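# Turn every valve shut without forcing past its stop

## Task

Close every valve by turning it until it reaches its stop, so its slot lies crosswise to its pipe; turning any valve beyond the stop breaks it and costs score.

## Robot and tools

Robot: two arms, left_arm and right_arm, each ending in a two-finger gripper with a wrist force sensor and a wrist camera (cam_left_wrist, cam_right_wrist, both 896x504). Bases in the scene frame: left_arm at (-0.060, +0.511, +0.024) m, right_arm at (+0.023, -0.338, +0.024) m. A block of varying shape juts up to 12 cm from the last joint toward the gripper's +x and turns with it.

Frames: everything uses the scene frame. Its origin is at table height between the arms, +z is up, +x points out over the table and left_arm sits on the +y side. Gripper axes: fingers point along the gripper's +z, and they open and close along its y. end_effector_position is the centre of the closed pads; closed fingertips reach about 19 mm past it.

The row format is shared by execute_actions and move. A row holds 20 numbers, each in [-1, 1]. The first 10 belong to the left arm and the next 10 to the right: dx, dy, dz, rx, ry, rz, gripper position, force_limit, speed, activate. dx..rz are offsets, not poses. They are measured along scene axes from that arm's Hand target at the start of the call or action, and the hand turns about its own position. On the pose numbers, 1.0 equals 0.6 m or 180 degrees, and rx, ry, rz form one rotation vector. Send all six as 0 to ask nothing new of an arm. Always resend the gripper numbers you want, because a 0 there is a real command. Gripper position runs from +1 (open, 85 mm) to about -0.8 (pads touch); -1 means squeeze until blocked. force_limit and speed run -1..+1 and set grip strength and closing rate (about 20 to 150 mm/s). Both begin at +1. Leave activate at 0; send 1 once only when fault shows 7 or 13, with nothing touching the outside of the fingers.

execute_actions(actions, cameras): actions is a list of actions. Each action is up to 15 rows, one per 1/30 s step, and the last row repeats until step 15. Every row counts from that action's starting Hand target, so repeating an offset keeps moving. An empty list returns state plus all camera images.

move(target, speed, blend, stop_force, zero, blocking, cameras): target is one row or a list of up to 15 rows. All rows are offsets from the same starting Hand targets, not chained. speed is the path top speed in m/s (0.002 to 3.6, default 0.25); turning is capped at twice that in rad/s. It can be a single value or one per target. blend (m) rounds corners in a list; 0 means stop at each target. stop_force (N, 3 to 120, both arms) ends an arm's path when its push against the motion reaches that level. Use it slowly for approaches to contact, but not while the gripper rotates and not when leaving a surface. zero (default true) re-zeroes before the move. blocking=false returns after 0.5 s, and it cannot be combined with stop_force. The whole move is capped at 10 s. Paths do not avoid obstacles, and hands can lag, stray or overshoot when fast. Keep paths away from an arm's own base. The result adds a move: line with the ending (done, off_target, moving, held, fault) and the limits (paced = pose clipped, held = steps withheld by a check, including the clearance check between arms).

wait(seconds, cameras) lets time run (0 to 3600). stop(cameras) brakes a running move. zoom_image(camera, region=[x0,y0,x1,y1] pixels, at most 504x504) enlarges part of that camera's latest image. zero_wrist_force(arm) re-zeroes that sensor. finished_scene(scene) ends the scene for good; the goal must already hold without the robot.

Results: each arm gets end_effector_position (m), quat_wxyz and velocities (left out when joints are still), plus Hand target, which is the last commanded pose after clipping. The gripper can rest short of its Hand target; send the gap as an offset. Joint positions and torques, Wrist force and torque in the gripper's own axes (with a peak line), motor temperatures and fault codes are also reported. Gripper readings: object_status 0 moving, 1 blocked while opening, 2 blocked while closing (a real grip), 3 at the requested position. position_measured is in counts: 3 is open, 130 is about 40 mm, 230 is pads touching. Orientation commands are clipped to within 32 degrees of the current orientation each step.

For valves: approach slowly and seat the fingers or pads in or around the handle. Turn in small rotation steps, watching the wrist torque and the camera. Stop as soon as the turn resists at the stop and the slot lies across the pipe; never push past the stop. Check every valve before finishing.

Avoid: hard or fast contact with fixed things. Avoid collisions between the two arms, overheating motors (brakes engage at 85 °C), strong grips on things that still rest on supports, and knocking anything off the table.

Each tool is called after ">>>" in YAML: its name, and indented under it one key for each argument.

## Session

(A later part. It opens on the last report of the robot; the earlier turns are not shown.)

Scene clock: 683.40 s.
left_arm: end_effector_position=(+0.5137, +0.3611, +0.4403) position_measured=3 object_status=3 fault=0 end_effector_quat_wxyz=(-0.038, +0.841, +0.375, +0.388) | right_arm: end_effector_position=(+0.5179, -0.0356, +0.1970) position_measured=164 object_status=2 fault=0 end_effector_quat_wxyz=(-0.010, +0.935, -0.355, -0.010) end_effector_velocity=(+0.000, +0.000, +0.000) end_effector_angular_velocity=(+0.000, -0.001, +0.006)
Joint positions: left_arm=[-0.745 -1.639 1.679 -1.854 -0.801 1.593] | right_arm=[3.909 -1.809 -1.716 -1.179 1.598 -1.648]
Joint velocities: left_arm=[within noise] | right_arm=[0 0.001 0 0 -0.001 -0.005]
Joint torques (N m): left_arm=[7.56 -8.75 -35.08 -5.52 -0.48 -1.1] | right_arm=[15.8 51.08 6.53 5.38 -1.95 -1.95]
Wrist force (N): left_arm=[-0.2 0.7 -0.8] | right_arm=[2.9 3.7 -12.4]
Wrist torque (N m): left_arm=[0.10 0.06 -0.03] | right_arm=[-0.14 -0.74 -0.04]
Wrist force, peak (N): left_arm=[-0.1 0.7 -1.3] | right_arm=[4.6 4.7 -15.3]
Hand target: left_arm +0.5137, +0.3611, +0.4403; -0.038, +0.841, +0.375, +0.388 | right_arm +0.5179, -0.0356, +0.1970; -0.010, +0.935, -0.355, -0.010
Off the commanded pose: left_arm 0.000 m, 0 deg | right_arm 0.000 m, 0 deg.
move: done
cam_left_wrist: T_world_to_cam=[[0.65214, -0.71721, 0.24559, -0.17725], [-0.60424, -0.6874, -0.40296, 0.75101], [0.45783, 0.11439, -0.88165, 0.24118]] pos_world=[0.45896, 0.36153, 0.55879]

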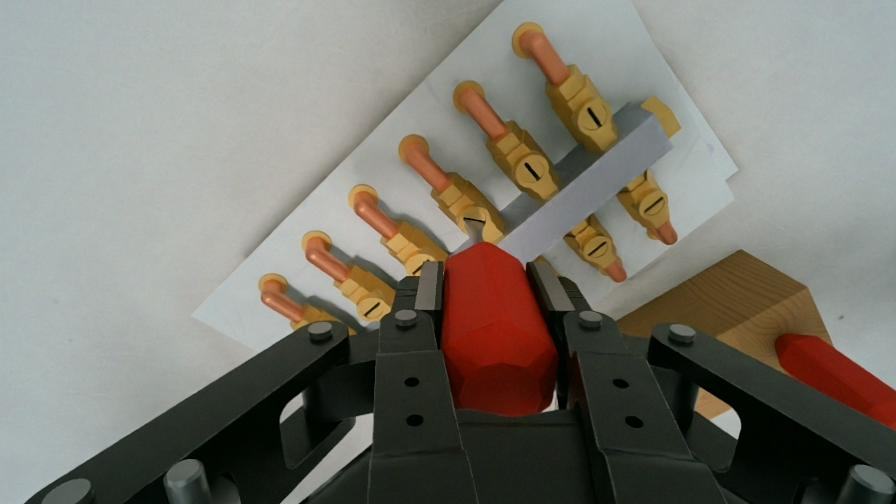

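>>> move:
  target:
    - [0,0,0,0,0,0,1,1,1,0,0,0,0.004,0,0,0,-0.98,0.5,-1,0]
    - [0,0,0,0,0,0,1,1,1,0,-0.0032,0.0053,0.004,0,0,0,-0.98,0.5,-1,0]
    - [0,0,0,0,0,0,1,1,1,0,0.007,-0.012,0.004,0,0,0,-0.98,0.5,-1,0]
  speed: [0.03,0.04,0.02]
  cameras: ["cam_left_wrist"]

>>> zoom_image:
  camera: "cam_left_wrist"
  region: [450, 190, 500, 240]

Scene clock: 686.93 s.
left_arm: end_effector_position=(+0.5137, +0.3611, +0.4403) position_measured=3 object_status=3 fault=0 end_effector_quat_wxyz=(-0.038, +0.841, +0.375, +0.388) | right_arm: end_effector_position=(+0.5222, -0.0430, +0.1994) position_measured=164 object_status=2 fault=0 end_effector_quat_wxyz=(-0.010, +0.935, -0.355, -0.010)
Joint positions: left_arm=[-0.745 -1.639 1.679 -1.854 -0.801 1.593] | right_arm=[3.894 -1.806 -1.713 -1.185 1.598 -1.663]
Joint torques (N m): left_arm=[7.49 -8.66 -35.31 -5.36 -0.52 -1.15] | right_arm=[14.24 28.28 28.15 0.25 1.92 1.46]
Wrist force (N): left_arm=[-0.1 0.6 -0.9] | right_arm=[4.2 0.6 -0.8]
Wrist torque (N m): left_arm=[0.11 0.06 -0.03] | right_arm=[0.13 -0.65 0.09]
Wrist force, peak (N): left_arm=[-0.1 0.8 -1.4] | right_arm=[3.1 3.8 -12.7]
Hand target: left_arm +0.5137, +0.3611, +0.4403; -0.038, +0.841, +0.375, +0.388 | right_arm +0.5221, -0.0428, +0.1994; -0.010, +0.935, -0.355, -0.010
Off the commanded pose: left_arm 0.000 m, 0 deg | right_arm 0.000 m, 0 deg.
move: done
cam_left_wrist: T_world_to_cam=[[0.65214, -0.71721, 0.24559, -0.17725], [-0.60424, -0.6874, -0.40296, 0.75101], [0.45783, 0.11439, -0.88165, 0.24118]] pos_world=[0.45896, 0.36153, 0.55879]

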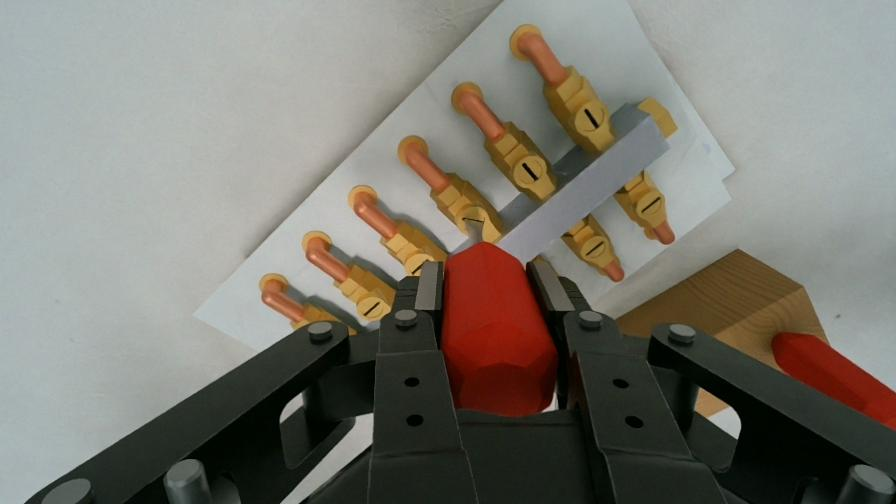

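Scaled by 10.080 from the camera's image (finer frame: 1280x720).

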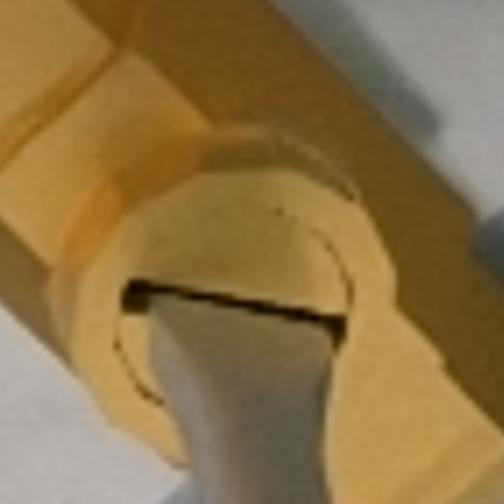

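>>> move:
  target: [0,0,0,0,0,0,1,1,1,0,0,0,-0.014,0,0,0,-0.98,0.5,-1,0]
  speed: 0.01
  stop_force: 12

>>> move:
  target:
    - [0,0,0,0,0,0,1,1,1,0,0,0,0,0,0,-0.022,-0.98,0.5,-1,0]
    - [0,0,0,0,0,0,1,1,1,0,0,0,0,0,0,0.022,-0.98,0.5,-1,0]
    - [0,0,0,0,0,0,1,1,1,0,0,0,0,0,0,0,-0.98,0.5,-1,0]
  speed: 0.06

>>> move:
  target: [0,0,0,0,0,0,1,1,1,0,0,0,-0.014,0,0,0,-0.98,0.5,-1,0]
  speed: 0.01
  stop_force: 9
  cameras: ["cam_left_wrist"]

>>> zoom_image:
  camera: "cam_left_wrist"
  region: [450, 190, 500, 240]

Scene clock: 689.93 s.
left_arm: end_effector_position=(+0.5137, +0.3611, +0.4403) position_measured=3 object_status=3 fault=0 end_effector_quat_wxyz=(-0.038, +0.841, +0.375, +0.388) | right_arm: end_effector_position=(+0.5221, -0.0428, +0.1954) position_measured=164 object_status=2 fault=0 end_effector_quat_wxyz=(-0.010, +0.935, -0.355, -0.010)
Joint positions: left_arm=[-0.745 -1.639 1.679 -1.854 -0.801 1.593] | right_arm=[3.894 -1.81 -1.719 -1.175 1.598 -1.663]
Joint torques (N m): left_arm=[7.12 -8.77 -35.11 -5.5 -0.45 -1.01] | right_arm=[15.58 52.35 33.47 -0.07 2.03 2]
Wrist force (N): left_arm=[0.0 0.5 -0.9] | right_arm=[3.2 2.0 -10.7]
Wrist torque (N m): left_arm=[0.09 0.03 -0.02] | right_arm=[-0.03 -0.73 0.20]
Wrist force, peak (N): left_arm=[-0.1 0.8 -1.1] | right_arm=[3.4 5.8 -19.9]
Hand target: left_arm +0.5137, +0.3611, +0.4403; -0.038, +0.841, +0.375, +0.388 | right_arm +0.5221, -0.0428, +0.1954; -0.010, +0.935, -0.355, -0.010 (not the last commanded pose)
Off the commanded pose: left_arm 0.000 m, 0 deg | right_arm 0.004 m, 0 deg.
move: contact (right_arm)

Scene clock: 692.80 s.
left_arm: end_effector_position=(+0.5137, +0.3611, +0.4403) position_measured=3 object_status=3 fault=0 end_effector_quat_wxyz=(-0.038, +0.841, +0.375, +0.388) | right_arm: end_effector_position=(+0.5221, -0.0428, +0.1954) position_measured=164 object_status=2 fault=0 end_effector_quat_wxyz=(-0.010, +0.935, -0.355, -0.010) end_effector_velocity=(+0.000, +0.000, +0.000) end_effector_angular_velocity=(+0.000, +0.000, +0.007)
Joint positions: left_arm=[-0.745 -1.639 1.679 -1.854 -0.801 1.593] | right_arm=[3.894 -1.81 -1.719 -1.175 1.598 -1.663]
Joint velocities: left_arm=[within noise] | right_arm=[0.001 0 0 0 0 -0.006]
Joint torques (N m): left_arm=[7.32 -8.7 -35.16 -5.53 -0.46 -1.24] | right_arm=[15.63 58.38 9.8 5.13 -1.87 -1.9]
Wrist force (N): left_arm=[-0.1 0.6 -1.1] | right_arm=[3.7 0.2 -1.5]
Wrist torque (N m): left_arm=[0.11 0.06 -0.03] | right_arm=[0.20 -0.71 -0.04]
Wrist force, peak (N): left_arm=[0.0 0.8 -1.3] | right_arm=[3.3 2.2 -10.8]
Hand target: left_arm +0.5137, +0.3611, +0.4403; -0.038, +0.841, +0.375, +0.388 | right_arm +0.5221, -0.0428, +0.1954; -0.010, +0.935, -0.355, -0.010
Off the commanded pose: left_arm 0.000 m, 0 deg | right_arm 0.000 m, 0 deg.
move: done

Scene clock: 694.03 s.
left_arm: end_effector_position=(+0.5137, +0.3611, +0.4403) position_measured=3 object_status=3 fault=0 end_effector_quat_wxyz=(-0.038, +0.841, +0.375, +0.388) | right_arm: end_effector_position=(+0.5221, -0.0428, +0.1949) position_measured=164 object_status=2 fault=0 end_effector_quat_wxyz=(-0.010, +0.935, -0.355, -0.010)
Joint positions: left_arm=[-0.745 -1.639 1.679 -1.854 -0.801 1.593] | right_arm=[3.894 -1.81 -1.72 -1.173 1.598 -1.663]
Joint torques (N m): left_arm=[7.71 -8.44 -35.03 -5.36 -0.46 -1.13] | right_arm=[12.12 53 35.15 0.05 -1.76 -1.66]
Wrist force (N): left_arm=[0.1 0.8 -0.8] | right_arm=[4.0 1.4 -7.6]
Wrist torque (N m): left_arm=[0.13 0.02 -0.03] | right_arm=[0.06 -0.73 -0.03]
Wrist force, peak (N): left_arm=[-0.2 0.3 -1.2] | right_arm=[3.7 6.1 -19.5]
Hand target: left_arm +0.5137, +0.3611, +0.4403; -0.038, +0.841, +0.375, +0.388 | right_arm +0.5221, -0.0428, +0.1949; -0.010, +0.935, -0.355, -0.010 (not the last commanded pose)
Off the commanded pose: left_arm 0.000 m, 0 deg | right_arm 0.008 m, 0 deg.
move: contact (right_arm)
cam_left_wrist: T_world_to_cam=[[0.65214, -0.71721, 0.24559, -0.17725], [-0.60424, -0.6874, -0.40296, 0.75101], [0.45783, 0.11439, -0.88165, 0.24118]] pos_world=[0.45896, 0.36153, 0.55879]

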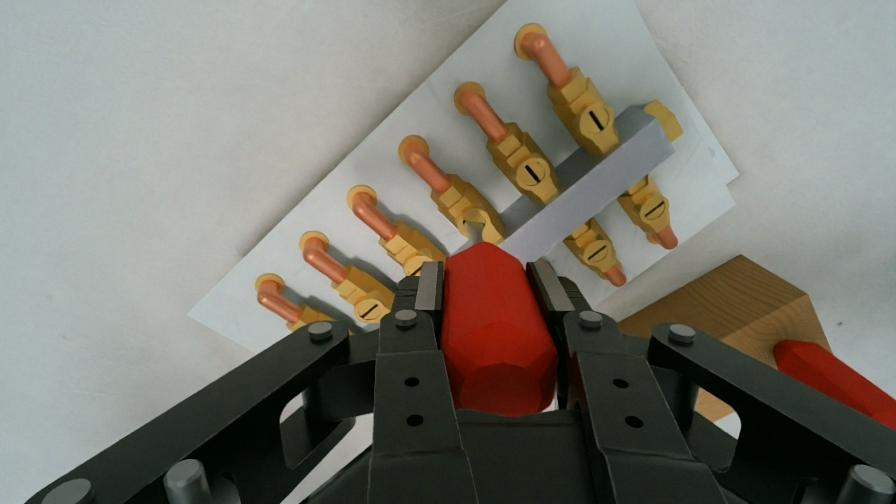

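Scaled by 10.080 from the camera's image (finer frame: 1280x720).

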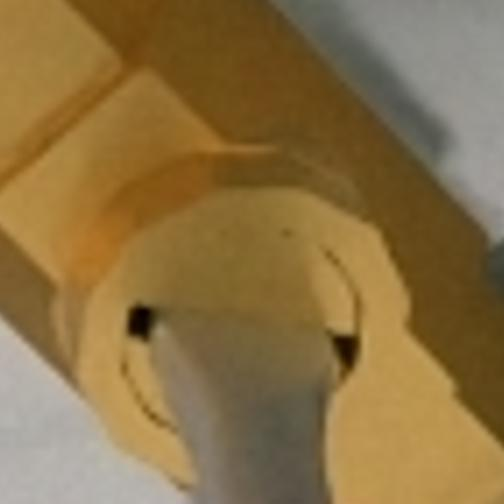

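>>> move:
  target: [0,0,0,0,0,0,1,1,1,0,-0.0059,0.0101,0,0,0,0,-0.98,0.5,-1,0]
  speed: 0.03

>>> move:
  target:
    - [0,0,0,0,0,0,1,1,1,0,0.0009,0.0016,0,0,0,0.1222,-0.98,0.5,-1,0]
    - [0,0,0,0,0,0,1,1,1,0,0.0012,0.0031,0.0001,0,0,0.2222,-0.98,0.5,-1,0]
  speed: 0.15
  blend: 0.01
  cameras: ["cam_left_wrist"]

>>> zoom_image:
  camera: "cam_left_wrist"
  region: [450, 190, 500, 240]

Scene clock: 695.77 s.
left_arm: end_effector_position=(+0.5137, +0.3611, +0.4403) position_measured=3 object_status=3 fault=0 end_effector_quat_wxyz=(-0.038, +0.841, +0.375, +0.388) | right_arm: end_effector_position=(+0.5185, -0.0365, +0.1949) position_measured=164 object_status=2 fault=0 end_effector_quat_wxyz=(-0.010, +0.935, -0.355, -0.010)
Joint positions: left_arm=[-0.745 -1.639 1.679 -1.854 -0.801 1.593] | right_arm=[3.907 -1.81 -1.72 -1.173 1.598 -1.65]
Joint torques (N m): left_arm=[7.33 -8.71 -35.22 -5.45 -0.47 -1.22] | right_arm=[-11.5 50.79 22.16 6.49 -1.93 -2.09]
Wrist force (N): left_arm=[-0.1 0.6 -0.5] | right_arm=[3.5 2.5 -5.6]
Wrist torque (N m): left_arm=[0.09 0.05 -0.03] | right_arm=[-0.09 -0.74 -0.04]
Wrist force, peak (N): left_arm=[0.1 0.8 -1.1] | right_arm=[4.1 1.7 -7.7]
Hand target: left_arm +0.5137, +0.3611, +0.4403; -0.038, +0.841, +0.375, +0.388 | right_arm +0.5186, -0.0367, +0.1949; -0.010, +0.935, -0.355, -0.010
Off the commanded pose: left_arm 0.000 m, 0 deg | right_arm 0.000 m, 0 deg.
move: done

Scene clock: 698.53 s.
left_arm: end_effector_position=(+0.5137, +0.3611, +0.4403) position_measured=3 object_status=3 fault=0 end_effector_quat_wxyz=(-0.038, +0.841, +0.375, +0.388) | right_arm: end_effector_position=(+0.5193, -0.0349, +0.1949) position_measured=164 object_status=2 fault=0 end_effector_quat_wxyz=(-0.006, +1.000, -0.014, -0.013)
Joint positions: left_arm=[-0.745 -1.639 1.679 -1.854 -0.801 1.593] | right_arm=[3.908 -1.823 -1.698 -1.201 1.597 -2.347]
Joint torques (N m): left_arm=[7.16 -8.45 -34.94 -5.51 -0.53 -1.25] | right_arm=[9.14 18.19 28.02 1 0.44 -0.04]
Wrist force (N): left_arm=[0.3 0.3 -0.6] | right_arm=[5.7 -2.9 -5.9]
Wrist torque (N m): left_arm=[0.05 -0.01 -0.03] | right_arm=[0.19 -0.50 0.57]
Wrist force, peak (N): left_arm=[-0.3 1.0 -1.0] | right_arm=[3.4 1.6 -8.0]
Hand target: left_arm +0.5137, +0.3611, +0.4403; -0.038, +0.841, +0.375, +0.388 | right_arm +0.5193, -0.0349, +0.1949; -0.006, +1.000, -0.013, -0.013
Off the commanded pose: left_arm 0.000 m, 0 deg | right_arm 0.000 m, 0 deg.
move: done
cam_left_wrist: T_world_to_cam=[[0.65214, -0.71721, 0.24559, -0.17725], [-0.60424, -0.6874, -0.40296, 0.75101], [0.45783, 0.11439, -0.88165, 0.24118]] pos_world=[0.45896, 0.36153, 0.55879]

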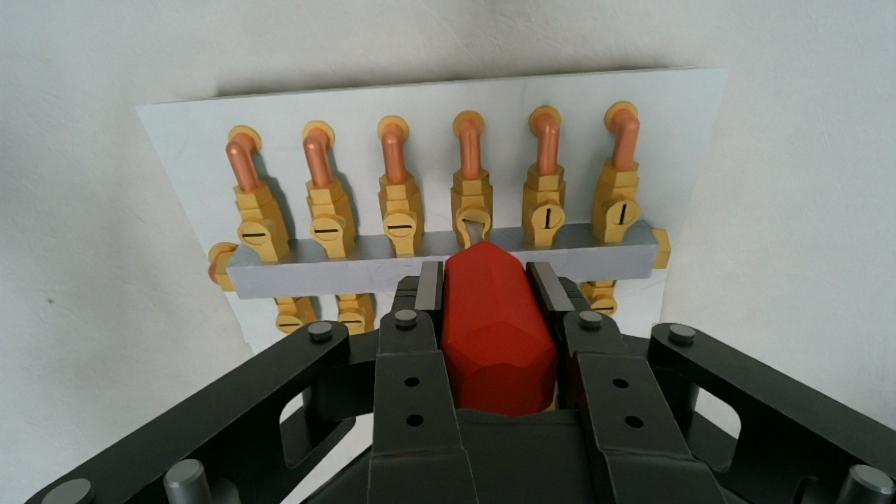

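Scaled by 10.080 from the camera's image (finer frame: 1280x720).

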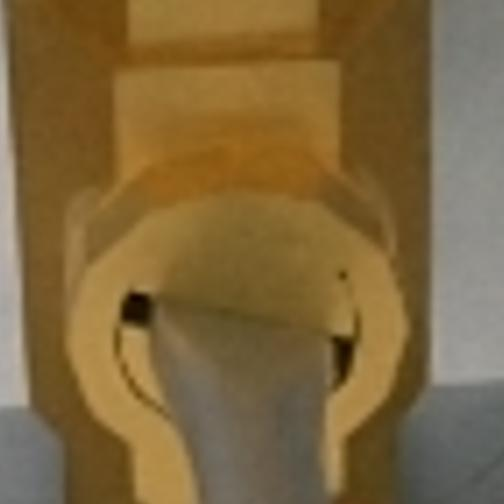

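>>> move:
  target: [0,0,0,0,0,0,1,1,1,0,-0.0002,0.0015,0,0,0,0.1,-0.98,0.5,-1,0]
  speed: 0.12

>>> move:
  target: [0,0,0,0,0,0,1,1,1,0,0,0.0001,0,0,0,0.011,-0.98,0.5,-1,0]
  speed: 0.08
  cameras: ["cam_left_wrist"]

>>> zoom_image:
  camera: "cam_left_wrist"
  region: [450, 190, 500, 240]

Scene clock: 701.17 s.
left_arm: end_effector_position=(+0.5137, +0.3611, +0.4403) position_measured=3 object_status=3 fault=0 end_effector_quat_wxyz=(-0.038, +0.841, +0.375, +0.388) | right_arm: end_effector_position=(+0.5192, -0.0340, +0.1949) position_measured=164 object_status=2 fault=0 end_effector_quat_wxyz=(-0.004, +0.990, +0.143, -0.014)
Joint positions: left_arm=[-0.745 -1.639 1.679 -1.854 -0.801 1.593] | right_arm=[3.911 -1.827 -1.691 -1.212 1.593 -2.658]
Joint torques (N m): left_arm=[7.74 -8.68 -34.9 -5.44 -0.51 -1.15] | right_arm=[11.88 13.78 26.96 0.21 -0.01 0.46]
Wrist force (N): left_arm=[-0.1 0.8 -1.1] | right_arm=[7.5 -0.7 -10.0]
Wrist torque (N m): left_arm=[0.13 0.05 -0.03] | right_arm=[0.01 -0.27 0.61]
Wrist force, peak (N): left_arm=[-0.1 0.8 -1.1] | right_arm=[8.0 -0.6 -10.1]
Hand target: left_arm +0.5137, +0.3611, +0.4403; -0.038, +0.841, +0.375, +0.388 | right_arm +0.5192, -0.0340, +0.1949; -0.004, +0.990, +0.143, -0.014
Off the commanded pose: left_arm 0.000 m, 0 deg | right_arm 0.000 m, 0 deg.
move: done

Scene clock: 701.73 s.
left_arm: end_effector_position=(+0.5137, +0.3611, +0.4403) position_measured=3 object_status=3 fault=0 end_effector_quat_wxyz=(-0.038, +0.841, +0.375, +0.388) | right_arm: end_effector_position=(+0.5192, -0.0339, +0.1949) position_measured=164 object_status=2 fault=0 end_effector_quat_wxyz=(-0.004, +0.987, +0.160, -0.014)
Joint positions: left_arm=[-0.745 -1.639 1.679 -1.854 -0.801 1.593] | right_arm=[3.912 -1.827 -1.691 -1.213 1.592 -2.693]
Joint torques (N m): left_arm=[7.12 -8.8 -34.54 -5.47 -0.48 -1.24] | right_arm=[17.9 13.34 30.62 -0.71 -1.25 1.34]
Wrist force (N): left_arm=[0.0 0.7 -0.9] | right_arm=[7.8 -0.2 -10.0]
Wrist torque (N m): left_arm=[0.11 0.03 -0.03] | right_arm=[0.02 -0.27 1.19]
Wrist force, peak (N): left_arm=[-0.3 0.6 -1.0] | right_arm=[7.9 -0.4 -10.2]
Hand target: left_arm +0.5137, +0.3611, +0.4403; -0.038, +0.841, +0.375, +0.388 | right_arm +0.5192, -0.0339, +0.1949; -0.004, +0.987, +0.160, -0.014
Off the commanded pose: left_arm 0.000 m, 0 deg | right_arm 0.000 m, 0 deg.
move: done
cam_left_wrist: T_world_to_cam=[[0.65214, -0.71721, 0.24559, -0.17725], [-0.60424, -0.6874, -0.40296, 0.75101], [0.45783, 0.11439, -0.88165, 0.24118]] pos_world=[0.45896, 0.36153, 0.55879]

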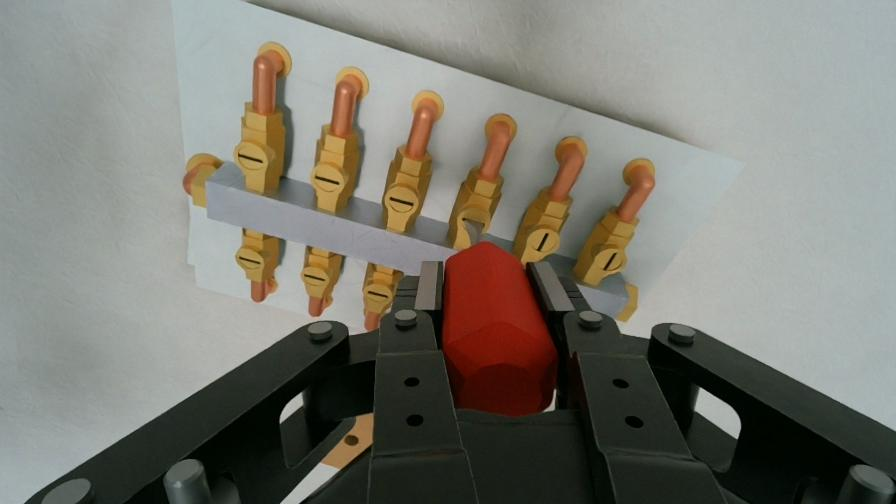

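Scaled by 10.080 from the camera's image (finer frame: 1280x720).

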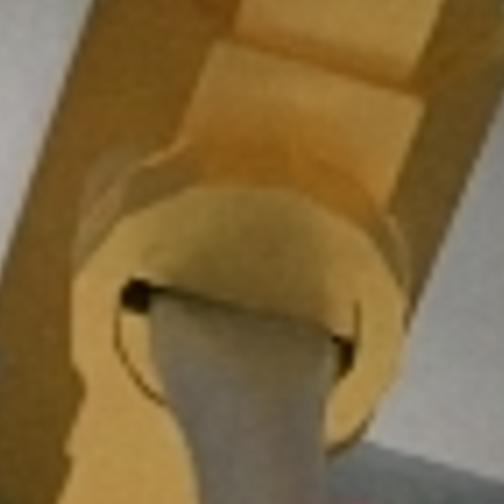

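Tz .61→1.19: nearly at stop. One more small step.

>>> move:
  target: [0,0,0,0,0,0,1,1,1,0,0,0,0,0,0,0.0045,-0.98,0.5,-1,0]
  speed: 0.08

>>> zoom_image:
  camera: "cam_left_wrist"
  region: [500, 200, 640, 300]

Scene clock: 702.83 s.
left_arm: end_effector_position=(+0.5137, +0.3611, +0.4403) position_measured=3 object_status=3 fault=0 end_effector_quat_wxyz=(-0.038, +0.841, +0.375, +0.388) | right_arm: end_effector_position=(+0.5192, -0.0339, +0.1949) position_measured=164 object_status=2 fault=0 end_effector_quat_wxyz=(-0.003, +0.986, +0.167, -0.014)
Joint positions: left_arm=[-0.745 -1.639 1.679 -1.854 -0.801 1.593] | right_arm=[3.912 -1.827 -1.69 -1.213 1.592 -2.707]
Joint torques (N m): left_arm=[7.17 -8.66 -34.92 -5.5 -0.49 -1.1] | right_arm=[16.89 12.58 31.33 -1.42 -1.79 0.97]
Wrist force (N): left_arm=[0.0 0.9 -0.9] | right_arm=[7.6 -0.2 -10.0]
Wrist torque (N m): left_arm=[0.14 0.04 -0.03] | right_arm=[0.03 -0.23 1.57]
Wrist force, peak (N): left_arm=[-0.1 1.0 -0.9] | right_arm=[7.7 -0.4 -10.4]
Hand target: left_arm +0.5137, +0.3611, +0.4403; -0.038, +0.841, +0.375, +0.388 | right_arm +0.5192, -0.0339, +0.1949; -0.003, +0.986, +0.167, -0.014
Off the commanded pose: left_arm 0.000 m, 0 deg | right_arm 0.000 m, 0 deg.
move: done

Scaled by 3.600 from the camera's image (finer frame: 1280x720).
This view is cut from an older image: the scene may have changed since it was taken.

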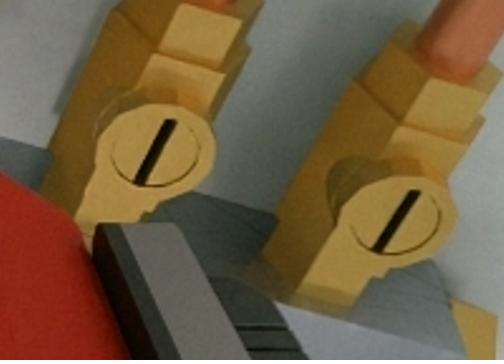

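>>> move:
  target:
    - [0,0,0,0,0,0,1,1,1,0,0,0,0,0,0,-0.028,-0.98,0.5,-1,0]
    - [0,0,0,0,0,0,1,1,1,0,0,0,0.02,0,0,-0.03,-0.98,0.5,-1,0]
    - [0,0,0,0,0,0,1,1,1,0,-0.0069,-0.0609,0.02,0,0,-0.53,-0.98,0.5,-1,0]
    - [0,0,0,0,0,0,1,1,1,0,0.0023,-0.0787,0.0083,0,0,-0.543,-0.98,0.5,-1,0]
  speed: [0.1,0.1,0.15,0.02]
  blend: [0,0.002,0,0]
  cameras: ["cam_left_wrist"]

>>> zoom_image:
  camera: "cam_left_wrist"
  region: [450, 190, 500, 240]

Scene clock: 712.57 s.
left_arm: end_effector_position=(+0.5137, +0.3611, +0.4403) position_measured=3 object_status=3 fault=0 end_effector_quat_wxyz=(-0.038, +0.841, +0.375, +0.388) | right_arm: end_effector_position=(+0.5206, -0.0812, +0.1998) position_measured=164 object_status=2 fault=0 end_effector_quat_wxyz=(-0.013, +0.774, -0.633, -0.006)
Joint positions: left_arm=[-0.745 -1.639 1.679 -1.854 -0.801 1.593] | right_arm=[3.849 -1.753 -1.782 -1.155 1.588 -1.063]
Joint torques (N m): left_arm=[7.41 -8.85 -35.22 -5.45 -0.55 -1.19] | right_arm=[1.41 18.36 13.95 4.49 -1.88 0.73]
Wrist force (N): left_arm=[-0.2 0.7 -0.9] | right_arm=[4.2 0.5 -0.8]
Wrist torque (N m): left_arm=[0.12 0.06 -0.03] | right_arm=[0.09 -0.66 -0.03]
Wrist force, peak (N): left_arm=[0.4 0.7 -1.2] | right_arm=[5.5 1.0 -15.4]
Hand target: left_arm +0.5137, +0.3611, +0.4403; -0.038, +0.841, +0.375, +0.388 | right_arm +0.5206, -0.0811, +0.1999; -0.013, +0.774, -0.633, -0.006
Off the commanded pose: left_arm 0.000 m, 0 deg | right_arm 0.000 m, 0 deg.
move: done
cam_left_wrist: T_world_to_cam=[[0.65214, -0.71721, 0.24559, -0.17725], [-0.60424, -0.6874, -0.40296, 0.75101], [0.45783, 0.11439, -0.88165, 0.24118]] pos_world=[0.45896, 0.36153, 0.55879]

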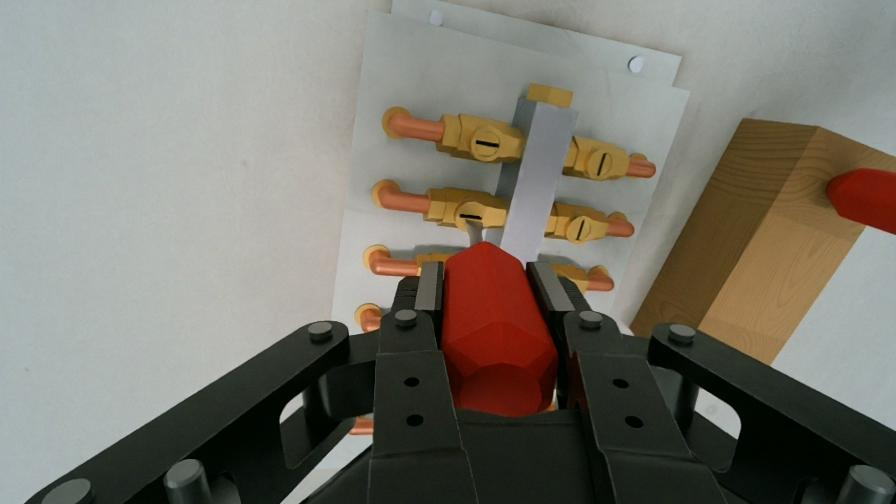

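Scaled by 10.080 from the camera's image (finer frame: 1280x720).

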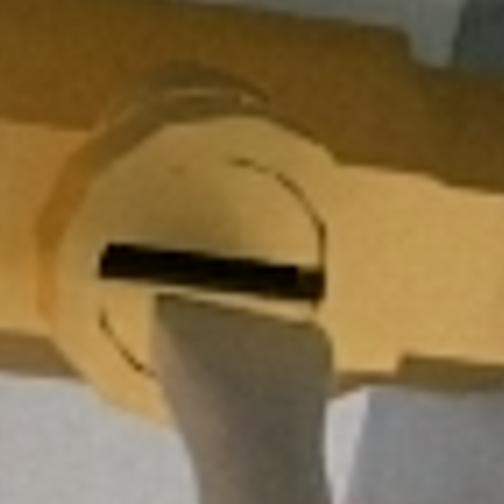

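>>> move:
  target: [0,0,0,0,0,0,1,1,1,0,0.0028,-0.0022,0,0,0,0.016,-0.98,0.5,-1,0]
  speed: 0.02
  cameras: ["cam_left_wrist"]

>>> zoom_image:
  camera: "cam_left_wrist"
  region: [450, 190, 500, 240]

Scene clock: 715.07 s.
left_arm: end_effector_position=(+0.5137, +0.3611, +0.4403) position_measured=3 object_status=3 fault=0 end_effector_quat_wxyz=(-0.038, +0.841, +0.375, +0.388) | right_arm: end_effector_position=(+0.5222, -0.0825, +0.1999) position_measured=164 object_status=2 fault=0 end_effector_quat_wxyz=(-0.012, +0.790, -0.613, -0.007)
Joint positions: left_arm=[-0.745 -1.639 1.679 -1.854 -0.801 1.593] | right_arm=[3.845 -1.755 -1.778 -1.157 1.589 -1.118]
Joint torques (N m): left_arm=[7.83 -8.41 -34.91 -5.44 -0.49 -1.07] | right_arm=[-9.93 15.38 37.76 0.3 1.94 1.91]
Wrist force (N): left_arm=[0.0 0.5 -0.7] | right_arm=[4.2 0.9 -0.9]
Wrist torque (N m): left_arm=[0.09 0.04 -0.03] | right_arm=[0.16 -0.65 0.10]
Wrist force, peak (N): left_arm=[0.0 0.6 -1.3] | right_arm=[4.5 0.7 -0.9]
Hand target: left_arm +0.5137, +0.3611, +0.4403; -0.038, +0.841, +0.375, +0.388 | right_arm +0.5222, -0.0824, +0.1999; -0.012, +0.790, -0.613, -0.007
Off the commanded pose: left_arm 0.000 m, 0 deg | right_arm 0.000 m, 0 deg.
move: done
cam_left_wrist: T_world_to_cam=[[0.65214, -0.71721, 0.24559, -0.17725], [-0.60424, -0.6874, -0.40296, 0.75101], [0.45783, 0.11439, -0.88165, 0.24118]] pos_world=[0.45896, 0.36153, 0.55879]

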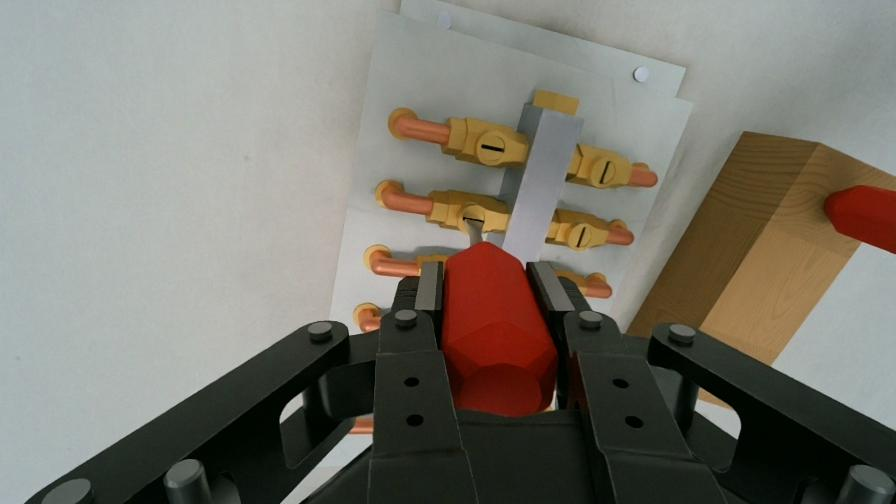

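Scaled by 10.080 from the camera's image (finer frame: 1280x720).

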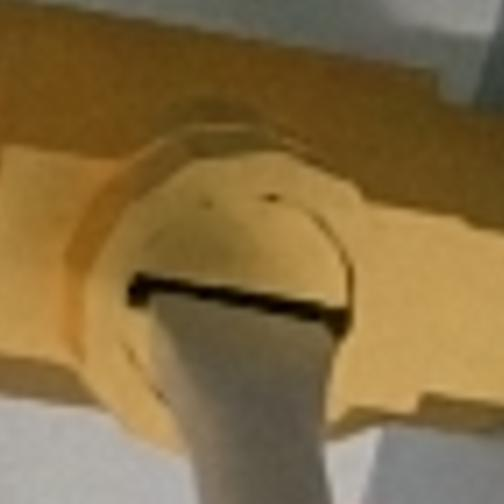

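>>> move:
  target: [0,0,0,0,0,0,1,1,1,0,0,0,-0.014,0,0,0,-0.98,0.5,-1,0]
  speed: 0.01
  stop_force: 12

>>> move:
  target:
    - [0,0,0,0,0,0,1,1,1,0,0,0,0,0,0,-0.022,-0.98,0.5,-1,0]
    - [0,0,0,0,0,0,1,1,1,0,0,0,0,0,0,0.022,-0.98,0.5,-1,0]
    - [0,0,0,0,0,0,1,1,1,0,0,0,0,0,0,0,-0.98,0.5,-1,0]
  speed: 0.06

>>> move:
  target: [0,0,0,0,0,0,1,1,1,0,0,0,-0.014,0,0,0,-0.98,0.5,-1,0]
  speed: 0.01
  stop_force: 9
  cameras: ["cam_left_wrist"]

>>> zoom_image:
  camera: "cam_left_wrist"
  region: [450, 190, 500, 240]

Scene clock: 717.87 s.
left_arm: end_effector_position=(+0.5137, +0.3611, +0.4403) position_measured=3 object_status=3 fault=0 end_effector_quat_wxyz=(-0.038, +0.841, +0.375, +0.388) | right_arm: end_effector_position=(+0.5223, -0.0824, +0.1946) position_measured=164 object_status=2 fault=0 end_effector_quat_wxyz=(-0.013, +0.790, -0.613, -0.007)
Joint positions: left_arm=[-0.745 -1.639 1.679 -1.854 -0.801 1.593] | right_arm=[3.845 -1.76 -1.787 -1.144 1.589 -1.118]
Joint torques (N m): left_arm=[7.07 -9.27 -35.09 -5.58 -0.53 -1.16] | right_arm=[4.93 48.44 33.65 -0.12 0.93 2]
Wrist force (N): left_arm=[0.2 0.4 -1.0] | right_arm=[5.0 1.5 -11.0]
Wrist torque (N m): left_arm=[0.07 0.00 -0.02] | right_arm=[0.02 -0.60 0.11]
Wrist force, peak (N): left_arm=[-0.5 0.9 -1.1] | right_arm=[5.6 5.6 -20.8]
Hand target: left_arm +0.5137, +0.3611, +0.4403; -0.038, +0.841, +0.375, +0.388 | right_arm +0.5223, -0.0824, +0.1946; -0.013, +0.790, -0.613, -0.007 (not the last commanded pose)
Off the commanded pose: left_arm 0.000 m, 0 deg | right_arm 0.003 m, 0 deg.
move: contact (right_arm)

Scene clock: 720.73 s.
left_arm: end_effector_position=(+0.5137, +0.3611, +0.4403) position_measured=3 object_status=3 fault=0 end_effector_quat_wxyz=(-0.038, +0.841, +0.375, +0.388) | right_arm: end_effector_position=(+0.5223, -0.0825, +0.1946) position_measured=164 object_status=2 fault=0 end_effector_quat_wxyz=(-0.013, +0.790, -0.613, -0.007) end_effector_velocity=(+0.000, +0.000, +0.000) end_effector_angular_velocity=(-0.002, -0.001, +0.005)
Joint positions: left_arm=[-0.745 -1.639 1.679 -1.854 -0.801 1.593] | right_arm=[3.845 -1.76 -1.787 -1.143 1.589 -1.118]
Joint velocities: left_arm=[within noise] | right_arm=[0 0 0 0 -0.002 -0.005]
Joint torques (N m): left_arm=[7.36 -8.25 -35.25 -5.45 -0.53 -1.13] | right_arm=[15.51 49.99 6.58 4.14 -1.62 -2.03]
Wrist force (N): left_arm=[0.2 0.7 -0.8] | right_arm=[3.2 1.4 -9.2]
Wrist torque (N m): left_arm=[0.11 0.00 -0.04] | right_arm=[0.10 -0.72 -0.03]
Wrist force, peak (N): left_arm=[0.0 0.8 -1.1] | right_arm=[4.3 3.5 -13.4]
Hand target: left_arm +0.5137, +0.3611, +0.4403; -0.038, +0.841, +0.375, +0.388 | right_arm +0.5223, -0.0824, +0.1946; -0.013, +0.790, -0.613, -0.007
Off the commanded pose: left_arm 0.000 m, 0 deg | right_arm 0.000 m, 0 deg.
move: done

Scene clock: 721.90 s.
left_arm: end_effector_position=(+0.5137, +0.3611, +0.4403) position_measured=3 object_status=3 fault=0 end_effector_quat_wxyz=(-0.038, +0.841, +0.375, +0.388) | right_arm: end_effector_position=(+0.5223, -0.0825, +0.1943) position_measured=164 object_status=2 fault=0 end_effector_quat_wxyz=(-0.013, +0.790, -0.613, -0.007)
Joint positions: left_arm=[-0.745 -1.639 1.679 -1.854 -0.801 1.593] | right_arm=[3.845 -1.76 -1.788 -1.142 1.589 -1.118]
Joint torques (N m): left_arm=[7.38 -8.88 -35.21 -5.41 -0.48 -1.15] | right_arm=[14.65 41.58 30.4 -0.23 -1.55 -1.63]
Wrist force (N): left_arm=[0.1 0.5 -0.9] | right_arm=[5.5 3.2 -18.3]
Wrist torque (N m): left_arm=[0.08 0.01 -0.03] | right_arm=[-0.08 -0.50 -0.02]
Wrist force, peak (N): left_arm=[-0.5 0.6 -1.2] | right_arm=[6.8 7.8 -28.3]
Hand target: left_arm +0.5137, +0.3611, +0.4403; -0.038, +0.841, +0.375, +0.388 | right_arm +0.5223, -0.0825, +0.1943; -0.013, +0.790, -0.613, -0.007 (not the last commanded pose)
Off the commanded pose: left_arm 0.000 m, 0 deg | right_arm 0.008 m, 0 deg.
move: contact (right_arm)
cam_left_wrist: T_world_to_cam=[[0.65214, -0.71721, 0.24559, -0.17725], [-0.60424, -0.6874, -0.40296, 0.75101], [0.45783, 0.11439, -0.88165, 0.24118]] pos_world=[0.45896, 0.36153, 0.55879]

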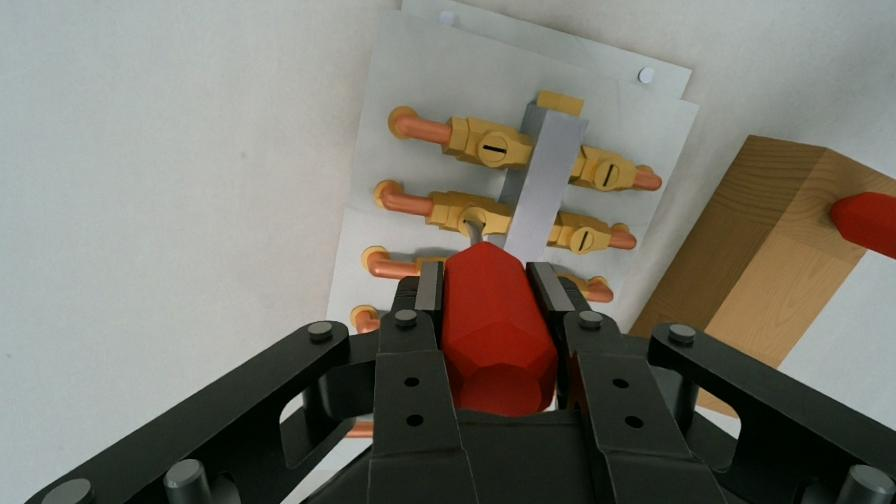

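Scaled by 10.080 from the camera's image (finer frame: 1280x720).

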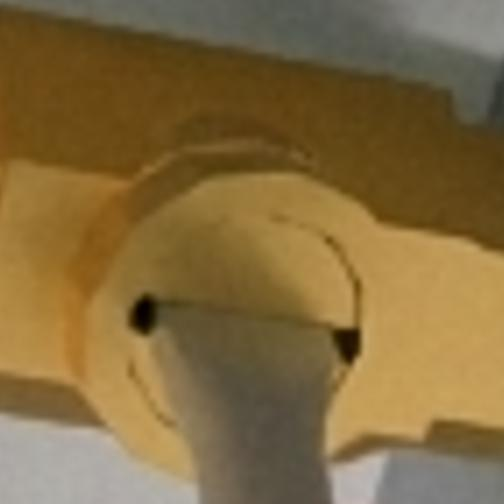

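>>> move:
  target: [0,0,0,0,0,0,1,1,1,0,-0.0052,0.0098,0.0005,0,0,0,-0.98,0.5,-1,0]
  speed: 0.03

>>> move:
  target:
    - [0,0,0,0,0,0,1,1,1,0,0.0017,0.0008,0,0,0,0.1222,-0.98,0.5,-1,0]
    - [0,0,0,0,0,0,1,1,1,0,0.0029,0.0022,0,0,0,0.2444,-0.98,0.5,-1,0]
  speed: 0.15
  blend: 0.01
  cameras: ["cam_left_wrist"]

>>> zoom_image:
  camera: "cam_left_wrist"
  region: [450, 190, 500, 240]

Scene clock: 723.63 s.
left_arm: end_effector_position=(+0.5137, +0.3611, +0.4403) position_measured=3 object_status=3 fault=0 end_effector_quat_wxyz=(-0.038, +0.841, +0.375, +0.388) | right_arm: end_effector_position=(+0.5190, -0.0764, +0.1946) position_measured=164 object_status=2 fault=0 end_effector_quat_wxyz=(-0.013, +0.790, -0.613, -0.007)
Joint positions: left_arm=[-0.745 -1.639 1.679 -1.854 -0.801 1.593] | right_arm=[3.857 -1.76 -1.788 -1.142 1.589 -1.105]
Joint torques (N m): left_arm=[7.52 -8.62 -35.06 -5.46 -0.46 -1.14] | right_arm=[-10.49 50.17 31.55 -0.57 -1.88 -2.07]
Wrist force (N): left_arm=[-0.1 0.6 -0.6] | right_arm=[4.3 0.2 -8.9]
Wrist torque (N m): left_arm=[0.09 0.04 -0.02] | right_arm=[0.26 -0.64 -0.03]
Wrist force, peak (N): left_arm=[0.2 0.7 -1.2] | right_arm=[5.7 3.3 -18.7]
Hand target: left_arm +0.5137, +0.3611, +0.4403; -0.038, +0.841, +0.375, +0.388 | right_arm +0.5191, -0.0766, +0.1946; -0.013, +0.790, -0.613, -0.007
Off the commanded pose: left_arm 0.000 m, 0 deg | right_arm 0.000 m, 0 deg.
move: done

Scene clock: 726.63 s.
left_arm: end_effector_position=(+0.5137, +0.3611, +0.4403) position_measured=3 object_status=3 fault=0 end_effector_quat_wxyz=(-0.038, +0.841, +0.375, +0.388) | right_arm: end_effector_position=(+0.5209, -0.0753, +0.1946) position_measured=164 object_status=2 fault=0 end_effector_quat_wxyz=(-0.009, +0.962, -0.273, -0.011)
Joint positions: left_arm=[-0.745 -1.639 1.679 -1.854 -0.801 1.593] | right_arm=[3.852 -1.775 -1.764 -1.17 1.599 -1.879]
Joint torques (N m): left_arm=[6.87 -8.62 -34.95 -5.45 -0.45 -1.07] | right_arm=[-10.04 13.62 24.43 3.03 1.83 -0.01]
Wrist force (N): left_arm=[0.0 0.6 -0.9] | right_arm=[0.8 6.5 -19.1]
Wrist torque (N m): left_arm=[0.10 0.03 -0.03] | right_arm=[-0.85 -0.92 0.82]
Wrist force, peak (N): left_arm=[0.4 0.5 -1.4] | right_arm=[0.7 6.7 -19.1]
Hand target: left_arm +0.5137, +0.3611, +0.4403; -0.038, +0.841, +0.375, +0.388 | right_arm +0.5209, -0.0753, +0.1946; -0.009, +0.962, -0.272, -0.011
Off the commanded pose: left_arm 0.000 m, 0 deg | right_arm 0.000 m, 0 deg.
move: done
cam_left_wrist: T_world_to_cam=[[0.65214, -0.71721, 0.24559, -0.17725], [-0.60424, -0.6874, -0.40296, 0.75101], [0.45783, 0.11439, -0.88165, 0.24118]] pos_world=[0.45896, 0.36153, 0.55879]

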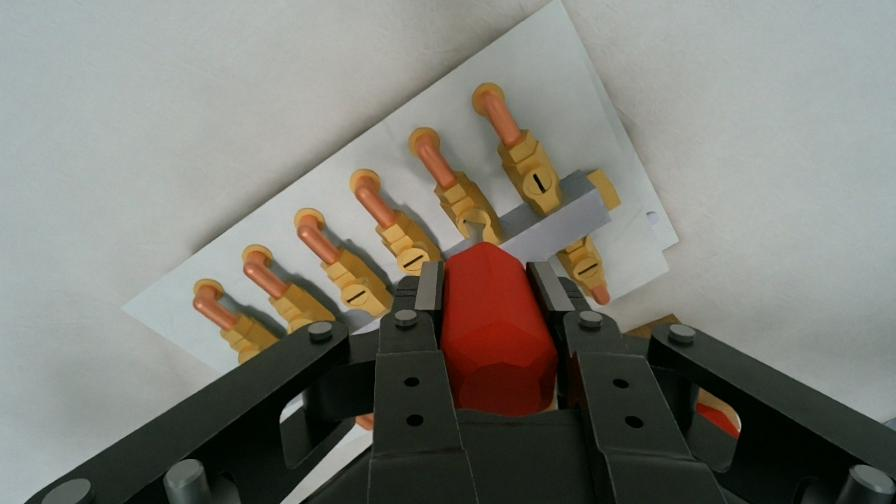

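Scaled by 10.080 from the camera's image (finer frame: 1280x720).

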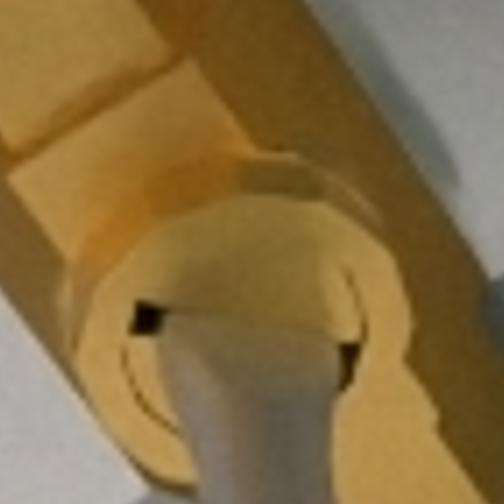

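>>> move:
  target:
    - [0,0,0,0,0,0,1,1,1,0,0.0007,0.0017,0.0007,0,0,0.1222,-0.98,0.5,-1,0]
    - [0,0,0,0,0,0,1,1,1,0,0.0007,0.0029,0.0007,0,0,0.2,-0.98,0.5,-1,0]
    - [0,0,0,0,0,0,1,1,1,0,0.0005,0.0038,0.0007,0,0,0.2667,-0.98,0.5,-1,0]
  speed: 0.12
  blend: 0.01
  cameras: ["cam_left_wrist"]

>>> zoom_image:
  camera: "cam_left_wrist"
  region: [450, 190, 500, 240]

Scene clock: 731.63 s.
left_arm: end_effector_position=(+0.5137, +0.3611, +0.4403) position_measured=3 object_status=3 fault=0 end_effector_quat_wxyz=(-0.038, +0.841, +0.375, +0.388) | right_arm: end_effector_position=(+0.5212, -0.0729, +0.1951) position_measured=164 object_status=2 fault=0 end_effector_quat_wxyz=(-0.004, +0.990, +0.142, -0.014)
Joint positions: left_arm=[-0.745 -1.639 1.679 -1.854 -0.801 1.593] | right_arm=[3.858 -1.787 -1.741 -1.203 1.593 -2.711]
Joint torques (N m): left_arm=[7.8 -8.49 -35.1 -5.41 -0.55 -1.11] | right_arm=[8.43 8.58 20.06 1.41 0.05 0.77]
Wrist force (N): left_arm=[0.3 0.4 -0.9] | right_arm=[4.1 1.2 -18.5]
Wrist torque (N m): left_arm=[0.07 -0.01 -0.03] | right_arm=[0.06 -0.74 0.10]
Wrist force, peak (N): left_arm=[0.0 0.8 -1.2] | right_arm=[2.7 0.8 -20.5]
Hand target: left_arm +0.5137, +0.3611, +0.4403; -0.038, +0.841, +0.375, +0.388 | right_arm +0.5212, -0.0730, +0.1950; -0.004, +0.990, +0.142, -0.014
Off the commanded pose: left_arm 0.000 m, 0 deg | right_arm 0.000 m, 0 deg.
move: done
cam_left_wrist: T_world_to_cam=[[0.65214, -0.71721, 0.24559, -0.17725], [-0.60424, -0.6874, -0.40296, 0.75101], [0.45783, 0.11439, -0.88165, 0.24118]] pos_world=[0.45896, 0.36153, 0.55879]

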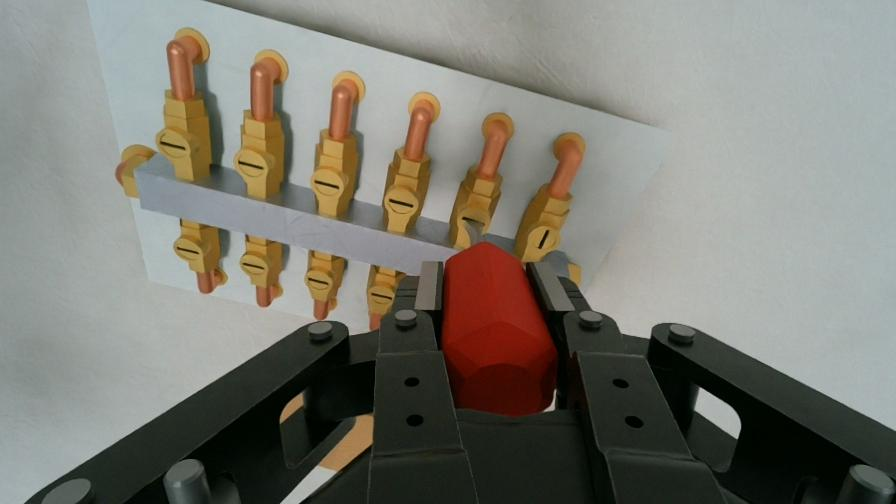

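Scaled by 10.080 from the camera's image (finer frame: 1280x720).

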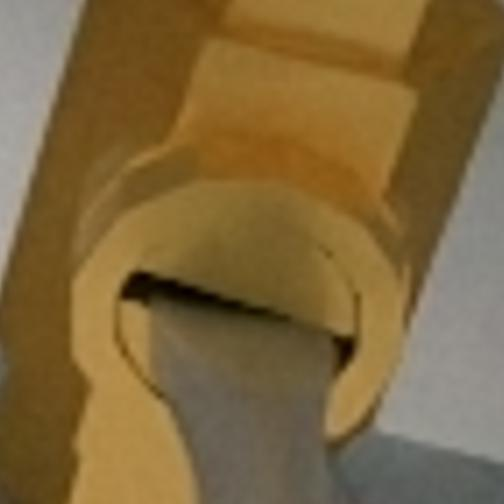

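>>> move:
  target:
    - [0,0,0,0,0,0,1,1,1,0,0,0,0.003,0,0,0,-0.98,0.5,-1,0]
    - [0,0,0,0,0,0,1,1,1,0,0,0,0.003,0,0,-0.036,-0.98,0.5,-1,0]
  speed: 0.05
  cameras: ["cam_left_wrist"]

>>> zoom_image:
  camera: "cam_left_wrist"
  region: [450, 190, 500, 240]

Scene clock: 734.10 s.
left_arm: end_effector_position=(+0.5137, +0.3611, +0.4403) position_measured=3 object_status=3 fault=0 end_effector_quat_wxyz=(-0.038, +0.841, +0.375, +0.388) | right_arm: end_effector_position=(+0.5212, -0.0730, +0.1968) position_measured=164 object_status=2 fault=0 end_effector_quat_wxyz=(-0.005, +0.996, +0.086, -0.014) end_effector_velocity=(+0.000, +0.000, +0.000) end_effector_angular_velocity=(+0.000, +0.000, +0.006)
Joint positions: left_arm=[-0.745 -1.639 1.679 -1.854 -0.801 1.593] | right_arm=[3.857 -1.785 -1.74 -1.204 1.595 -2.599]
Joint velocities: left_arm=[within noise] | right_arm=[0 0 0 0 0 -0.006]
Joint torques (N m): left_arm=[7.59 -8.92 -34.9 -5.48 -0.44 -1.22] | right_arm=[-9.47 57.61 8.83 5.57 1.58 -1.94]
Wrist force (N): left_arm=[0.0 0.6 -0.9] | right_arm=[4.9 0.3 -1.1]
Wrist torque (N m): left_arm=[0.09 0.04 -0.03] | right_arm=[0.08 -0.75 -0.04]
Wrist force, peak (N): left_arm=[0.0 0.6 -1.2] | right_arm=[4.2 1.2 -19.0]
Hand target: left_arm +0.5137, +0.3611, +0.4403; -0.038, +0.841, +0.375, +0.388 | right_arm +0.5212, -0.0730, +0.1968; -0.005, +0.996, +0.086, -0.014
Off the commanded pose: left_arm 0.000 m, 0 deg | right_arm 0.000 m, 0 deg.
move: done
cam_left_wrist: T_world_to_cam=[[0.65214, -0.71721, 0.24559, -0.17725], [-0.60424, -0.6874, -0.40296, 0.75101], [0.45783, 0.11439, -0.88165, 0.24118]] pos_world=[0.45896, 0.36153, 0.55879]

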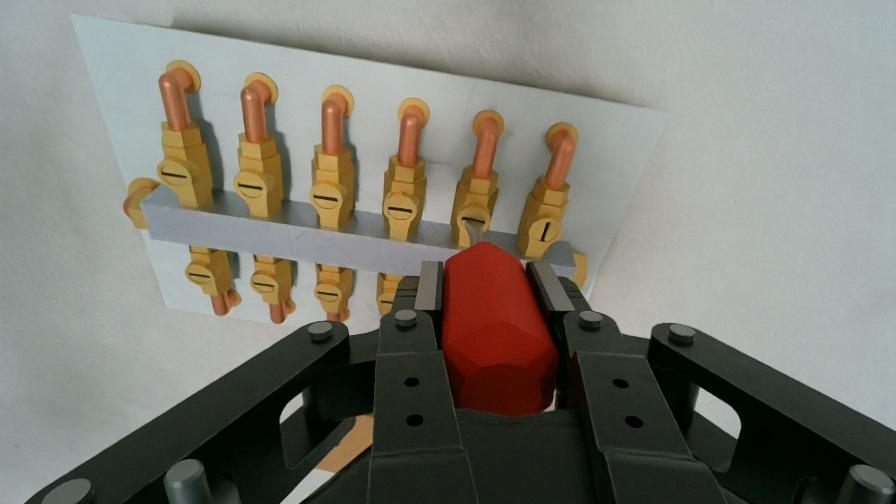

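Scaled by 10.080 from the camera's image (finer frame: 1280x720).

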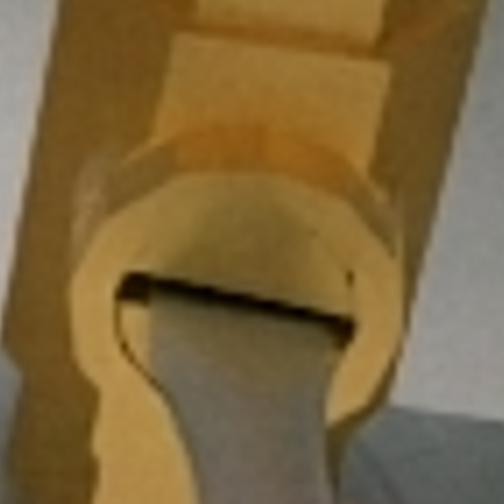

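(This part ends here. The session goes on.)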